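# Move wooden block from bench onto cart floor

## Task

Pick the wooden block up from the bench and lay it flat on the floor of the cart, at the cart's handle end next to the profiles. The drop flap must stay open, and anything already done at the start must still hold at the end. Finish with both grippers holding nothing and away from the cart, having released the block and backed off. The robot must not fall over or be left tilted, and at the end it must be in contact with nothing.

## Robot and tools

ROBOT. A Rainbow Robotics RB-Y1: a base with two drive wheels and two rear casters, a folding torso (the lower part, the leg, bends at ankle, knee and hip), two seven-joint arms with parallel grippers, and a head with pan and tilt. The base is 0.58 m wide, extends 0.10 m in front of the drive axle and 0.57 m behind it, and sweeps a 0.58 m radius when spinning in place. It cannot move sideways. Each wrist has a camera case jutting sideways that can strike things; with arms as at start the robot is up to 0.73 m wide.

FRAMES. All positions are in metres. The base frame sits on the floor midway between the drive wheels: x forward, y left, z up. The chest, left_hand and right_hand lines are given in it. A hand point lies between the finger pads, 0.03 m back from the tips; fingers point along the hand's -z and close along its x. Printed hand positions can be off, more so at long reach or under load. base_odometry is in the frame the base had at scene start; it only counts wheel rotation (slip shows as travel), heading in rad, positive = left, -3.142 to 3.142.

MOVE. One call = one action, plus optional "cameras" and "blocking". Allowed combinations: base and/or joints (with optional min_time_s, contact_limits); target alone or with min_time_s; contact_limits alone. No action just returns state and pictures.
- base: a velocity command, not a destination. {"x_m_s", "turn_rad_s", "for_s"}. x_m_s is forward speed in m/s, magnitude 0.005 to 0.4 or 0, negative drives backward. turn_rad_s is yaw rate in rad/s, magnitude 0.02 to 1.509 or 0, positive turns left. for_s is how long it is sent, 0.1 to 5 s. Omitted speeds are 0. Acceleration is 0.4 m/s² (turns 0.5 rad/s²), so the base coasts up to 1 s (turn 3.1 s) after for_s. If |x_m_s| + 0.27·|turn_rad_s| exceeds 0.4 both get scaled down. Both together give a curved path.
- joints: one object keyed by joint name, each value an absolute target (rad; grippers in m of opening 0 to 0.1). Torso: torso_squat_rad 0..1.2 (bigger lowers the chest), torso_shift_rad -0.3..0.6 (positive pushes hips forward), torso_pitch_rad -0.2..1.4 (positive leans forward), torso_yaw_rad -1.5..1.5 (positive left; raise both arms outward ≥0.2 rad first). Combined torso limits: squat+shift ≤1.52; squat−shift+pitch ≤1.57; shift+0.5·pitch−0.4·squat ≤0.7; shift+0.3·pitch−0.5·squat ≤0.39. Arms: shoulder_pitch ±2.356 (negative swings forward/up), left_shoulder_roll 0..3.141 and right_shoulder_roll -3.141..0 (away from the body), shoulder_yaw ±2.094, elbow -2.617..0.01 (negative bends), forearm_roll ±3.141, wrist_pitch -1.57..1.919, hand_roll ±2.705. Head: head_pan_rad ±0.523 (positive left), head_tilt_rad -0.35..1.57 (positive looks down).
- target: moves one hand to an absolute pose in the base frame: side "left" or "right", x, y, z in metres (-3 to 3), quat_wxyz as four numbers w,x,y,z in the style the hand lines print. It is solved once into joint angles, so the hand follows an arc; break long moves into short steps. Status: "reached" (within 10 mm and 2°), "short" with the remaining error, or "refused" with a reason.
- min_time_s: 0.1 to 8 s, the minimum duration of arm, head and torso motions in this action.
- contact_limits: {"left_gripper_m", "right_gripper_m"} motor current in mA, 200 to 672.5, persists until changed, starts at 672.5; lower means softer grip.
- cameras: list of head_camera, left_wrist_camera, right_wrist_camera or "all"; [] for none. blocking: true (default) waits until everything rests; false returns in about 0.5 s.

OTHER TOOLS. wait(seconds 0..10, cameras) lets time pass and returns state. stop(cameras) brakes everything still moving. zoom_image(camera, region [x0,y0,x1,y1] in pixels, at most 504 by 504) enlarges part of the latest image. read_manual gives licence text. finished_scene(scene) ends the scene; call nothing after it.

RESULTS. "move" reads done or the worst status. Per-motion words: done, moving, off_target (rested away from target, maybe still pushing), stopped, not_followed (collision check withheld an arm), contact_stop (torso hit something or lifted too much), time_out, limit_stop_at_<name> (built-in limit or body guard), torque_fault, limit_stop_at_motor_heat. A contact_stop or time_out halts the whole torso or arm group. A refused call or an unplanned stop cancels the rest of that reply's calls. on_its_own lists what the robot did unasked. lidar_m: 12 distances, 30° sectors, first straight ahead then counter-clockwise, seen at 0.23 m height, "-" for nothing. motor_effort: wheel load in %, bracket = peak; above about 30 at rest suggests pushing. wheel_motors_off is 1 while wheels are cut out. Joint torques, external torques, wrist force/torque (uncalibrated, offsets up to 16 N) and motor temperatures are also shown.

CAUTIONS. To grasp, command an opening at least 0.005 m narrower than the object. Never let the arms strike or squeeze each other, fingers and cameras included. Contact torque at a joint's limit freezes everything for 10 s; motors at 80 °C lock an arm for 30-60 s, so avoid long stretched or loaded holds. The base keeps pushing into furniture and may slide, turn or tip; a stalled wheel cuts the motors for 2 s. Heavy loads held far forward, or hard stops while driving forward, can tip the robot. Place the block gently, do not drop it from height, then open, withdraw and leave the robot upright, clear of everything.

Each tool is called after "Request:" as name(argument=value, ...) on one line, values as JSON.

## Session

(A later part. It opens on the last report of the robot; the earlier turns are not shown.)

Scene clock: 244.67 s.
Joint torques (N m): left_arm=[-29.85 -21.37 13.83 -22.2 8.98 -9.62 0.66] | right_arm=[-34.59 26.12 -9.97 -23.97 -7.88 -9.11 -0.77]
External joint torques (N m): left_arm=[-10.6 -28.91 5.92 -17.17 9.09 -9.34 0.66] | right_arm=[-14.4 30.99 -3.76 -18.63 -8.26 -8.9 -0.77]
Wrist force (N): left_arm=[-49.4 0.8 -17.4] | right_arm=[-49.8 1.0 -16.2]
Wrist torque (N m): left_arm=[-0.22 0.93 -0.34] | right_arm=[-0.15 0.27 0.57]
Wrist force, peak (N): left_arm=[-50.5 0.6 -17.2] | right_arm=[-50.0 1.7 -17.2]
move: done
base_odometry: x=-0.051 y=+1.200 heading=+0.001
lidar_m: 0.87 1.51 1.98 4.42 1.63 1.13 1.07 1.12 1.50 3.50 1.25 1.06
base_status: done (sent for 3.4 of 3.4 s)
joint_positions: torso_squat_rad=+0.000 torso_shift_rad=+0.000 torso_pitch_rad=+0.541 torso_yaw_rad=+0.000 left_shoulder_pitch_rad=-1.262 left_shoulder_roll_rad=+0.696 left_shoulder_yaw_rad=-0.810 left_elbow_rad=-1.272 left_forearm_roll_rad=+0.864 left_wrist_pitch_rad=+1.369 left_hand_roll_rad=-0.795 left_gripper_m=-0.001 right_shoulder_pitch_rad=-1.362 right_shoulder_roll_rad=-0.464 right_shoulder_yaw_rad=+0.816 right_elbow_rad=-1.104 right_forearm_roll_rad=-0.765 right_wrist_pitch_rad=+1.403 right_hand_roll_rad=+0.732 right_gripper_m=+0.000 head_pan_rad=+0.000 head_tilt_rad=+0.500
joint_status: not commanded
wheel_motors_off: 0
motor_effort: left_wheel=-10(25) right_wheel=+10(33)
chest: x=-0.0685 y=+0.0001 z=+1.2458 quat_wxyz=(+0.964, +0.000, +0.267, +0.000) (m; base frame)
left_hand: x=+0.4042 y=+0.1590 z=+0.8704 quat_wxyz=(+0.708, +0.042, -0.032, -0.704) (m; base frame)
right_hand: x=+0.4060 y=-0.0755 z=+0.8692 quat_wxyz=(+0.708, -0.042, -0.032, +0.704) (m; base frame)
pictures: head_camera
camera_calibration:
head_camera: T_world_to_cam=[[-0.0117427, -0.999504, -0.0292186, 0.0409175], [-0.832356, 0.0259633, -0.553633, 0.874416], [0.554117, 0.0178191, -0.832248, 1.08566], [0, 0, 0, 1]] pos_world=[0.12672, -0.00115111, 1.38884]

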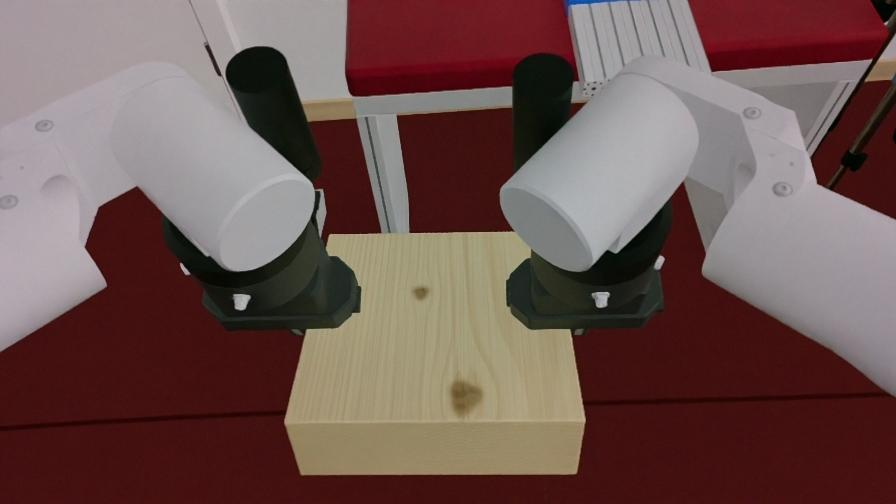

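Request:
move(joints={"torso_pitch_rad": 0.65}, min_time_s=1.5)

Request:
move(joints={"left_shoulder_pitch_rad": -1.245, "left_shoulder_roll_rad": 0.635, "left_shoulder_yaw_rad": -0.837, "left_elbow_rad": -1.173, "left_forearm_roll_rad": 0.823, "left_wrist_pitch_rad": 1.287, "left_hand_roll_rad": -0.836, "right_shoulder_pitch_rad": -1.342, "right_shoulder_roll_rad": -0.410, "right_shoulder_yaw_rad": 0.842, "right_elbow_rad": -0.998, "right_forearm_roll_rad": -0.724, "right_wrist_pitch_rad": 1.304, "right_hand_roll_rad": 0.776}, min_time_s=2)

Scene clock: 250.50 s.
Joint torques (N m): left_arm=[-28.52 -21.72 13.29 -22.41 9.16 -9.41 0.7] | right_arm=[-32.84 26.5 -9.5 -24.17 -8.1 -8.83 -0.77]
External joint torques (N m): left_arm=[-10.93 -28.77 6.02 -17.1 9.13 -9.3 0.7] | right_arm=[-14.17 30.57 -3.84 -18.59 -8.33 -8.77 -0.77]
Wrist force (N): left_arm=[-50.1 2.4 -17.1] | right_arm=[-50.3 0.1 -16.9]
Wrist torque (N m): left_arm=[-0.24 0.89 -0.33] | right_arm=[-0.16 0.21 0.59]
Wrist force, peak (N): left_arm=[-50.9 1.0 -17.3] | right_arm=[-50.5 0.4 -16.2]
move: done
base_odometry: x=-0.051 y=+1.200 heading=+0.001
lidar_m: 0.87 1.52 1.99 4.42 1.63 1.14 1.08 1.12 1.48 3.52 1.25 1.06
base_status: not commanded
joint_positions: torso_squat_rad=+0.000 torso_shift_rad=+0.000 torso_pitch_rad=+0.651 torso_yaw_rad=+0.000 left_shoulder_pitch_rad=-1.262 left_shoulder_roll_rad=+0.696 left_shoulder_yaw_rad=-0.810 left_elbow_rad=-1.272 left_forearm_roll_rad=+0.864 left_wrist_pitch_rad=+1.369 left_hand_roll_rad=-0.795 left_gripper_m=-0.001 right_shoulder_pitch_rad=-1.362 right_shoulder_roll_rad=-0.463 right_shoulder_yaw_rad=+0.816 right_elbow_rad=-1.104 right_forearm_roll_rad=-0.765 right_wrist_pitch_rad=+1.403 right_hand_roll_rad=+0.732 right_gripper_m=+0.000 head_pan_rad=+0.000 head_tilt_rad=+0.500
joint_status: all done
wheel_motors_off: 0
motor_effort: left_wheel=-11(11) right_wheel=+11(12)
chest: x=-0.0404 y=+0.0001 z=+1.2267 quat_wxyz=(+0.948, +0.000, +0.320, +0.000) (m; base frame)
left_hand: x=+0.3883 y=+0.1590 z=+0.8017 quat_wxyz=(+0.709, +0.004, +0.007, -0.705) (m; base frame)
right_hand: x=+0.3899 y=-0.0755 z=+0.8003 quat_wxyz=(+0.709, -0.003, +0.007, +0.705) (m; base frame)
pictures: none

Scene clock: 252.80 s.
Joint torques (N m): left_arm=[-23.69 -15.13 10.45 -17.75 6.18 -6.42 -0.2] | right_arm=[-28.36 18.95 -7.15 -19.16 -5.2 -6.1 -0.02]
External joint torques (N m): left_arm=[-6.38 -21.65 3.84 -12.48 6.17 -6.31 -0.2] | right_arm=[-10.12 22.53 -2.14 -13.73 -5.45 -6.04 -0.02]
Wrist force (N): left_arm=[-33.0 2.5 -17.6] | right_arm=[-34.2 1.6 -15.1]
Wrist torque (N m): left_arm=[-0.29 0.80 0.12] | right_arm=[-0.16 0.21 0.18]
Wrist force, peak (N): left_arm=[-58.0 2.5 -17.0] | right_arm=[-57.7 0.7 -17.6]
move: done
base_odometry: x=-0.051 y=+1.200 heading=+0.001
lidar_m: 0.87 1.52 1.99 4.41 1.62 1.13 1.07 1.12 1.46 3.51 1.25 1.07
base_status: not commanded
joint_positions: torso_squat_rad=+0.000 torso_shift_rad=+0.000 torso_pitch_rad=+0.651 torso_yaw_rad=+0.000 left_shoulder_pitch_rad=-1.243 left_shoulder_roll_rad=+0.640 left_shoulder_yaw_rad=-0.838 left_elbow_rad=-1.170 left_forearm_roll_rad=+0.821 left_wrist_pitch_rad=+1.289 left_hand_roll_rad=-0.836 left_gripper_m=+0.000 right_shoulder_pitch_rad=-1.340 right_shoulder_roll_rad=-0.416 right_shoulder_yaw_rad=+0.843 right_elbow_rad=-0.995 right_forearm_roll_rad=-0.723 right_wrist_pitch_rad=+1.306 right_hand_roll_rad=+0.776 right_gripper_m=+0.000 head_pan_rad=+0.000 head_tilt_rad=+0.500
joint_status: all done
wheel_motors_off: 0
motor_effort: left_wheel=-10(12) right_wheel=+10(12)
chest: x=-0.0404 y=+0.0001 z=+1.2267 quat_wxyz=(+0.948, +0.000, +0.320, +0.000) (m; base frame)
left_hand: x=+0.3818 y=+0.1584 z=+0.7699 quat_wxyz=(+0.702, +0.009, +0.010, -0.712) (m; base frame)
right_hand: x=+0.3838 y=-0.0785 z=+0.7674 quat_wxyz=(+0.701, -0.013, +0.007, +0.713) (m; base frame)
pictures: none

Request:
move(joints={"left_shoulder_pitch_rad": -1.250, "left_shoulder_roll_rad": 0.626, "left_shoulder_yaw_rad": -0.840, "left_elbow_rad": -1.170, "left_forearm_roll_rad": 0.819, "left_wrist_pitch_rad": 1.290, "left_hand_roll_rad": -0.830, "right_shoulder_pitch_rad": -1.349, "right_shoulder_roll_rad": -0.398, "right_shoulder_yaw_rad": 0.845, "right_elbow_rad": -0.990, "right_forearm_roll_rad": -0.721, "right_wrist_pitch_rad": 1.304, "right_hand_roll_rad": 0.773}, min_time_s=1)

Request:
move(joints={"left_shoulder_pitch_rad": -1.2345, "left_shoulder_roll_rad": 0.564, "left_shoulder_yaw_rad": -0.8705, "left_elbow_rad": -1.0645, "left_forearm_roll_rad": 0.7725, "left_wrist_pitch_rad": 1.2125, "left_hand_roll_rad": -0.866, "right_shoulder_pitch_rad": -1.331, "right_shoulder_roll_rad": -0.342, "right_shoulder_yaw_rad": 0.874, "right_elbow_rad": -0.872, "right_forearm_roll_rad": -0.676, "right_wrist_pitch_rad": 1.207, "right_hand_roll_rad": 0.8145}, min_time_s=2, cameras=["all"])

Scene clock: 258.00 s.
Joint torques (N m): left_arm=[-29.15 -25.48 11.38 -23.76 9.32 -8.99 0.57] | right_arm=[-35.64 30.58 -8.26 -25.71 -8.34 -8.76 -0.79]
External joint torques (N m): left_arm=[-11.8 -31.9 4.8 -18.48 9.31 -8.89 0.57] | right_arm=[-17.34 34.04 -3.3 -20.29 -8.6 -8.7 -0.79]
Wrist force (N): left_arm=[-51.4 1.2 -18.0] | right_arm=[-51.8 1.7 -18.3]
Wrist torque (N m): left_arm=[-0.21 0.98 -0.31] | right_arm=[-0.20 0.26 0.53]
Wrist force, peak (N): left_arm=[-52.4 0.4 -18.7] | right_arm=[-52.3 1.8 -18.0]
move: done
base_odometry: x=-0.051 y=+1.200 heading=+0.001
lidar_m: 0.87 1.52 1.99 4.43 1.64 1.13 1.07 1.11 1.46 3.51 1.26 1.06
base_status: not commanded
joint_positions: torso_squat_rad=+0.000 torso_shift_rad=+0.000 torso_pitch_rad=+0.651 torso_yaw_rad=+0.000 left_shoulder_pitch_rad=-1.247 left_shoulder_roll_rad=+0.634 left_shoulder_yaw_rad=-0.841 left_elbow_rad=-1.165 left_forearm_roll_rad=+0.817 left_wrist_pitch_rad=+1.292 left_hand_roll_rad=-0.830 left_gripper_m=-0.001 right_shoulder_pitch_rad=-1.345 right_shoulder_roll_rad=-0.406 right_shoulder_yaw_rad=+0.846 right_elbow_rad=-0.985 right_forearm_roll_rad=-0.719 right_wrist_pitch_rad=+1.306 right_hand_roll_rad=+0.773 right_gripper_m=+0.000 head_pan_rad=+0.000 head_tilt_rad=+0.500
joint_status: all done
wheel_motors_off: 0
motor_effort: left_wheel=-10(11) right_wheel=+9(12)
chest: x=-0.0404 y=+0.0001 z=+1.2267 quat_wxyz=(+0.948, +0.000, +0.320, +0.000) (m; base frame)
left_hand: x=+0.3815 y=+0.1567 z=+0.7695 quat_wxyz=(+0.702, +0.010, +0.012, -0.712) (m; base frame)
right_hand: x=+0.3834 y=-0.0760 z=+0.7671 quat_wxyz=(+0.700, -0.014, +0.009, +0.713) (m; base frame)
pictures: none

Scene clock: 260.30 s.
Joint torques (N m): left_arm=[-26.37 -23.89 10.36 -23.23 7.91 -8.86 -0.66] | right_arm=[-30.71 28.64 -7.03 -25.07 -7.02 -8.33 0.58]
External joint torques (N m): left_arm=[-9.38 -29.61 4.51 -18.09 7.93 -8.77 -0.66] | right_arm=[-12.89 31.47 -2.79 -19.91 -7.31 -8.28 0.58]
Wrist force (N): left_arm=[-44.2 -0.7 -18.1] | right_arm=[-44.0 2.6 -18.3]
Wrist torque (N m): left_arm=[-0.50 1.29 0.49] | right_arm=[0.17 0.80 -0.50]
Wrist force, peak (N): left_arm=[-62.3 1.8 -18.5] | right_arm=[-62.5 3.5 -19.0]
move: done
base_odometry: x=-0.051 y=+1.200 heading=+0.001
lidar_m: 0.87 1.53 1.98 4.43 1.63 1.14 1.08 1.12 1.47 3.50 1.25 1.06
base_status: not commanded
joint_positions: torso_squat_rad=+0.000 torso_shift_rad=+0.000 torso_pitch_rad=+0.651 torso_yaw_rad=+0.000 left_shoulder_pitch_rad=-1.232 left_shoulder_roll_rad=+0.571 left_shoulder_yaw_rad=-0.871 left_elbow_rad=-1.060 left_forearm_roll_rad=+0.771 left_wrist_pitch_rad=+1.215 left_hand_roll_rad=-0.866 left_gripper_m=+0.000 right_shoulder_pitch_rad=-1.328 right_shoulder_roll_rad=-0.350 right_shoulder_yaw_rad=+0.875 right_elbow_rad=-0.867 right_forearm_roll_rad=-0.674 right_wrist_pitch_rad=+1.209 right_hand_roll_rad=+0.814 right_gripper_m=+0.000 head_pan_rad=+0.000 head_tilt_rad=+0.500
joint_status: all done
wheel_motors_off: 0
motor_effort: left_wheel=-11(11) right_wheel=+11(11)
chest: x=-0.0404 y=+0.0001 z=+1.2267 quat_wxyz=(+0.948, +0.000, +0.320, +0.000) (m; base frame)
left_hand: x=+0.3721 y=+0.1546 z=+0.7392 quat_wxyz=(+0.691, +0.018, +0.016, -0.723) (m; base frame)
right_hand: x=+0.3751 y=-0.0779 z=+0.7366 quat_wxyz=(+0.688, -0.027, +0.010, +0.725) (m; base frame)
pictures: head_camera, left_wrist_camera, right_wrist_camera
camera_calibration:
head_camera: T_world_to_cam=[[-0.0148759, -0.999504, -0.0277529, 0.0387653], [-0.888092, 0.0259607, -0.458932, 0.768861], [0.459425, 0.0178201, -0.888038, 1.1188], [0, 0, 0, 1]] pos_world=[0.169392, -0.00115113, 1.34747]
left_wrist_camera: T_world_to_cam=[[-0.0177217, -0.998178, -0.0576801, 0.203016], [-0.890285, -0.0105025, 0.455282, 0.0253519], [-0.455059, 0.0594201, -0.888477, 0.88941], [0, 0, 0, 1]] pos_world=[0.430902, 0.150064, 0.790388]
right_wrist_camera: T_world_to_cam=[[0.0820612, -0.996252, 0.0273327, -0.129816], [-0.870151, -0.0582492, 0.489331, -0.0115442], [-0.485905, -0.0639387, -0.87167, 0.891543], [0, 0, 0, 1]] pos_world=[0.433813, -0.0729983, 0.786328]

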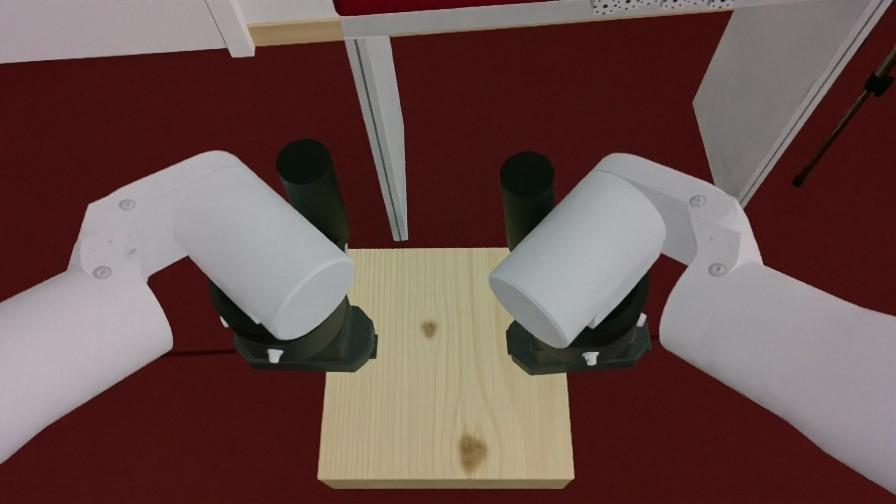

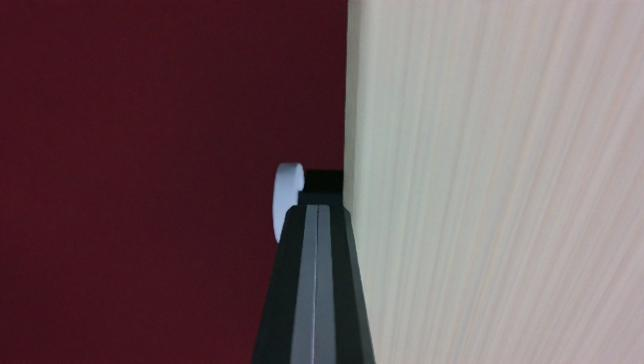

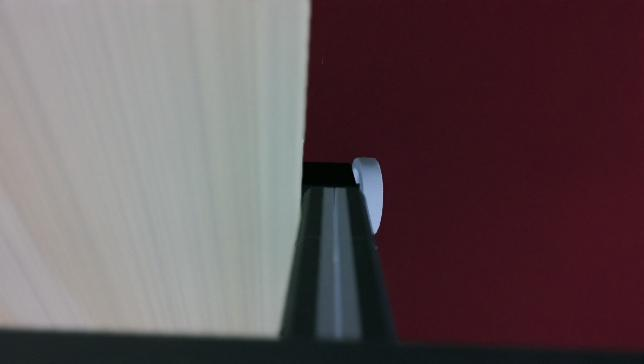

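Request:
move(joints={"left_hand_roll_rad": -0.826, "right_hand_roll_rad": 0.768}, min_time_s=1)

Request:
move(base={"turn_rad_s": -0.5, "for_s": 3.1416})

Request:
move(base={"x_m_s": 0.3, "for_s": 4.65})

Request:
move(base={"turn_rad_s": 0.5, "for_s": 3.2116}, cameras=["all"])

Scene clock: 273.47 s.
Joint torques (N m): left_arm=[-26.63 -22.81 10.71 -23.04 7.89 -8.7 0.26] | right_arm=[-30.47 27.88 -6.65 -25.09 -6.99 -7.95 -0.08]
External joint torques (N m): left_arm=[-9.64 -28.53 4.85 -17.89 7.91 -8.61 0.26] | right_arm=[-12.65 30.71 -2.41 -19.93 -7.29 -7.9 -0.08]
Motor temperatures (°C): left_arm=[32 29 32 39 37 35 38] | right_arm=[37 32 32 36 38 39 34]
Wrist force (N): left_arm=[-42.7 0.0 -17.4] | right_arm=[-43.3 -1.1 -17.9]
Wrist torque (N m): left_arm=[-0.39 1.30 0.07] | right_arm=[0.08 0.77 -0.21]
Wrist force, peak (N): left_arm=[-45.4 -0.6 -18.1] | right_arm=[-45.2 2.5 -18.2]
move: done
base_odometry: x=-0.051 y=+1.200 heading=+0.001
lidar_m: 0.88 1.52 1.99 4.43 1.62 1.14 1.07 1.12 1.48 3.51 1.25 1.06
base_status: not commanded
joint_positions: torso_squat_rad=+0.000 torso_shift_rad=+0.000 torso_pitch_rad=+0.651 torso_yaw_rad=+0.000 left_shoulder_pitch_rad=-1.232 left_shoulder_roll_rad=+0.571 left_shoulder_yaw_rad=-0.871 left_elbow_rad=-1.060 left_forearm_roll_rad=+0.771 left_wrist_pitch_rad=+1.215 left_hand_roll_rad=-0.826 left_gripper_m=+0.000 right_shoulder_pitch_rad=-1.328 right_shoulder_roll_rad=-0.350 right_shoulder_yaw_rad=+0.875 right_elbow_rad=-0.867 right_forearm_roll_rad=-0.674 right_wrist_pitch_rad=+1.209 right_hand_roll_rad=+0.768 right_gripper_m=+0.000 head_pan_rad=+0.000 head_tilt_rad=+0.500
joint_status: all done
wheel_motors_off: 0
motor_effort: left_wheel=-10(11) right_wheel=+10(12)
chest: x=-0.0404 y=+0.0001 z=+1.2267 quat_wxyz=(+0.948, +0.000, +0.320, +0.000) (m; base frame)
left_hand: x=+0.3720 y=+0.1545 z=+0.7392 quat_wxyz=(+0.705, +0.019, +0.016, -0.709) (m; base frame)
right_hand: x=+0.3750 y=-0.0778 z=+0.7366 quat_wxyz=(+0.704, -0.027, +0.010, +0.709) (m; base frame)
pictures: none

Scene clock: 277.93 s.
Joint torques (N m): left_arm=[-27.36 -22.08 11.28 -23.17 7.95 -8.7 0.18] | right_arm=[-30.61 27.77 -6.67 -25.21 -7.14 -7.74 -0.12]
External joint torques (N m): left_arm=[-10.37 -27.79 5.44 -18.02 7.97 -8.62 0.17] | right_arm=[-12.79 30.59 -2.43 -20.05 -7.44 -7.7 -0.11]
Wrist force (N): left_arm=[-43.9 0.3 -17.6] | right_arm=[-44.0 -0.3 -18.1]
Wrist torque (N m): left_arm=[-0.44 1.24 0.06] | right_arm=[0.03 0.71 -0.21]
Wrist force, peak (N): left_arm=[-45.1 0.5 -18.2] | right_arm=[-44.6 -1.0 -18.6]
move: done
base_odometry: x=-0.051 y=+1.200 heading=-1.565
lidar_m: 3.44 1.25 1.07 0.87 1.51 1.98 4.43 1.65 1.15 1.08 1.10 1.45
base_status: done (sent for 3.13 of 3.13 s)
joint_positions: torso_squat_rad=+0.000 torso_shift_rad=+0.000 torso_pitch_rad=+0.651 torso_yaw_rad=+0.000 left_shoulder_pitch_rad=-1.232 left_shoulder_roll_rad=+0.571 left_shoulder_yaw_rad=-0.871 left_elbow_rad=-1.060 left_forearm_roll_rad=+0.771 left_wrist_pitch_rad=+1.215 left_hand_roll_rad=-0.826 left_gripper_m=+0.000 right_shoulder_pitch_rad=-1.328 right_shoulder_roll_rad=-0.349 right_shoulder_yaw_rad=+0.875 right_elbow_rad=-0.867 right_forearm_roll_rad=-0.674 right_wrist_pitch_rad=+1.209 right_hand_roll_rad=+0.768 right_gripper_m=+0.000 head_pan_rad=+0.000 head_tilt_rad=+0.500
joint_status: not commanded
wheel_motors_off: 0
motor_effort: left_wheel=+15(46) right_wheel=+0(44)
chest: x=-0.0404 y=+0.0001 z=+1.2267 quat_wxyz=(+0.948, +0.000, +0.320, +0.000) (m; base frame)
left_hand: x=+0.3719 y=+0.1545 z=+0.7391 quat_wxyz=(+0.705, +0.019, +0.016, -0.709) (m; base frame)
right_hand: x=+0.3750 y=-0.0777 z=+0.7366 quat_wxyz=(+0.704, -0.027, +0.010, +0.709) (m; base frame)
pictures: none

Scene clock: 283.70 s.
Joint torques (N m): left_arm=[-27.07 -22.01 11.27 -23.01 7.91 -8.62 0.27] | right_arm=[-30.97 27.15 -7.01 -25.06 -7.21 -7.79 -0.13]
External joint torques (N m): left_arm=[-10.09 -27.72 5.42 -17.86 7.94 -8.53 0.27] | right_arm=[-13.15 29.96 -2.78 -19.9 -7.51 -7.75 -0.13]
Wrist force (N): left_arm=[-43.5 -0.1 -17.1] | right_arm=[-44.1 -0.2 -17.9]
Wrist torque (N m): left_arm=[-0.32 1.29 0.09] | right_arm=[-0.01 0.75 -0.25]
Wrist force, peak (N): left_arm=[-45.3 -0.2 -17.4] | right_arm=[-44.7 -1.5 -18.7]
move: done
base_odometry: x=-0.043 y=-0.200 heading=-1.565
lidar_m: 3.16 1.11 0.78 0.74 0.76 1.78 5.05 1.53 1.06 1.00 1.01 1.33
base_status: done (sent for 4.67 of 4.67 s)
joint_positions: torso_squat_rad=+0.000 torso_shift_rad=+0.000 torso_pitch_rad=+0.651 torso_yaw_rad=+0.000 left_shoulder_pitch_rad=-1.232 left_shoulder_roll_rad=+0.571 left_shoulder_yaw_rad=-0.872 left_elbow_rad=-1.060 left_forearm_roll_rad=+0.770 left_wrist_pitch_rad=+1.215 left_hand_roll_rad=-0.826 left_gripper_m=+0.000 right_shoulder_pitch_rad=-1.328 right_shoulder_roll_rad=-0.349 right_shoulder_yaw_rad=+0.875 right_elbow_rad=-0.867 right_forearm_roll_rad=-0.674 right_wrist_pitch_rad=+1.209 right_hand_roll_rad=+0.768 right_gripper_m=+0.000 head_pan_rad=+0.000 head_tilt_rad=+0.500
joint_status: not commanded
wheel_motors_off: 0
motor_effort: left_wheel=+0(46) right_wheel=+0(35)
chest: x=-0.0403 y=+0.0001 z=+1.2267 quat_wxyz=(+0.948, +0.000, +0.320, +0.000) (m; base frame)
left_hand: x=+0.3718 y=+0.1544 z=+0.7390 quat_wxyz=(+0.705, +0.019, +0.016, -0.709) (m; base frame)
right_hand: x=+0.3749 y=-0.0777 z=+0.7365 quat_wxyz=(+0.704, -0.027, +0.010, +0.709) (m; base frame)
pictures: none

Scene clock: 288.23 s.
Joint torques (N m): left_arm=[-27.16 -21.99 11.51 -23.16 7.96 -8.63 0.05] | right_arm=[-31.06 27.57 -7.03 -25.03 -7.21 -7.7 0.07]
External joint torques (N m): left_arm=[-10.18 -27.7 5.66 -18.01 7.99 -8.55 0.05] | right_arm=[-13.24 30.38 -2.79 -19.87 -7.51 -7.66 0.07]
Wrist force (N): left_arm=[-44.1 -0.6 -18.5] | right_arm=[-44.1 -0.5 -18.6]
Wrist torque (N m): left_arm=[-0.35 1.22 0.05] | right_arm=[0.08 0.71 -0.21]
Wrist force, peak (N): left_arm=[-45.1 -0.1 -18.0] | right_arm=[-45.2 -0.3 -18.5]
move: done
base_odometry: x=-0.043 y=-0.200 heading=+0.034
lidar_m: 0.74 0.78 1.77 4.22 1.44 1.03 0.98 1.05 1.39 3.58 1.07 0.77
base_status: done (sent for 3.2 of 3.2 s)
joint_positions: torso_squat_rad=+0.000 torso_shift_rad=+0.000 torso_pitch_rad=+0.651 torso_yaw_rad=+0.000 left_shoulder_pitch_rad=-1.232 left_shoulder_roll_rad=+0.571 left_shoulder_yaw_rad=-0.872 left_elbow_rad=-1.060 left_forearm_roll_rad=+0.770 left_wrist_pitch_rad=+1.215 left_hand_roll_rad=-0.826 left_gripper_m=+0.000 right_shoulder_pitch_rad=-1.328 right_shoulder_roll_rad=-0.349 right_shoulder_yaw_rad=+0.875 right_elbow_rad=-0.867 right_forearm_roll_rad=-0.674 right_wrist_pitch_rad=+1.209 right_hand_roll_rad=+0.768 right_gripper_m=+0.000 head_pan_rad=+0.000 head_tilt_rad=+0.500
joint_status: not commanded
wheel_motors_off: 0
motor_effort: left_wheel=+0(39) right_wheel=+16(33)
chest: x=-0.0403 y=+0.0001 z=+1.2267 quat_wxyz=(+0.948, +0.000, +0.320, +0.000) (m; base frame)
left_hand: x=+0.3718 y=+0.1544 z=+0.7390 quat_wxyz=(+0.705, +0.019, +0.016, -0.709) (m; base frame)
right_hand: x=+0.3749 y=-0.0777 z=+0.7365 quat_wxyz=(+0.704, -0.027, +0.010, +0.709) (m; base frame)
pictures: head_camera, left_wrist_camera, right_wrist_camera
camera_calibration:
head_camera: T_world_to_cam=[[-0.0148798, -0.999504, -0.0277492, 0.0386612], [-0.888154, 0.0259601, -0.458812, 0.768713], [0.459305, 0.0178185, -0.8881, 1.1189], [0, 0, 0, 1]] pos_world=[0.169392, -0.00125112, 1.34747]
left_wrist_camera: T_world_to_cam=[[0.0216238, -0.998115, -0.0574311, 0.188001], [-0.889859, -0.0453998, 0.453971, 0.0314646], [-0.455723, 0.0412891, -0.889164, 0.892718], [0, 0, 0, 1]] pos_world=[0.430766, 0.152216, 0.790286]
right_wrist_camera: T_world_to_cam=[[0.0359415, -0.999014, 0.0260764, -0.111566], [-0.872982, -0.0186853, 0.487394, -0.00608131], [-0.486426, -0.0402819, -0.872793, 0.894201], [0, 0, 0, 1]] pos_world=[0.433664, -0.0755498, 0.786326]

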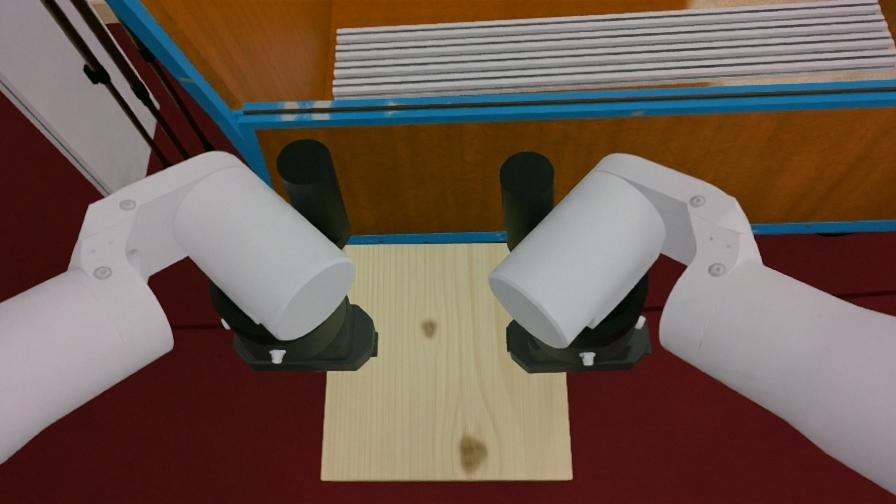

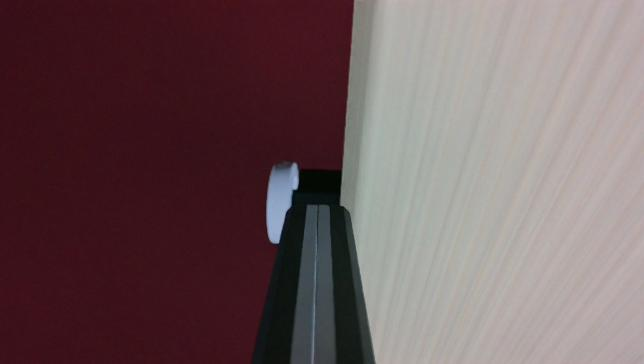

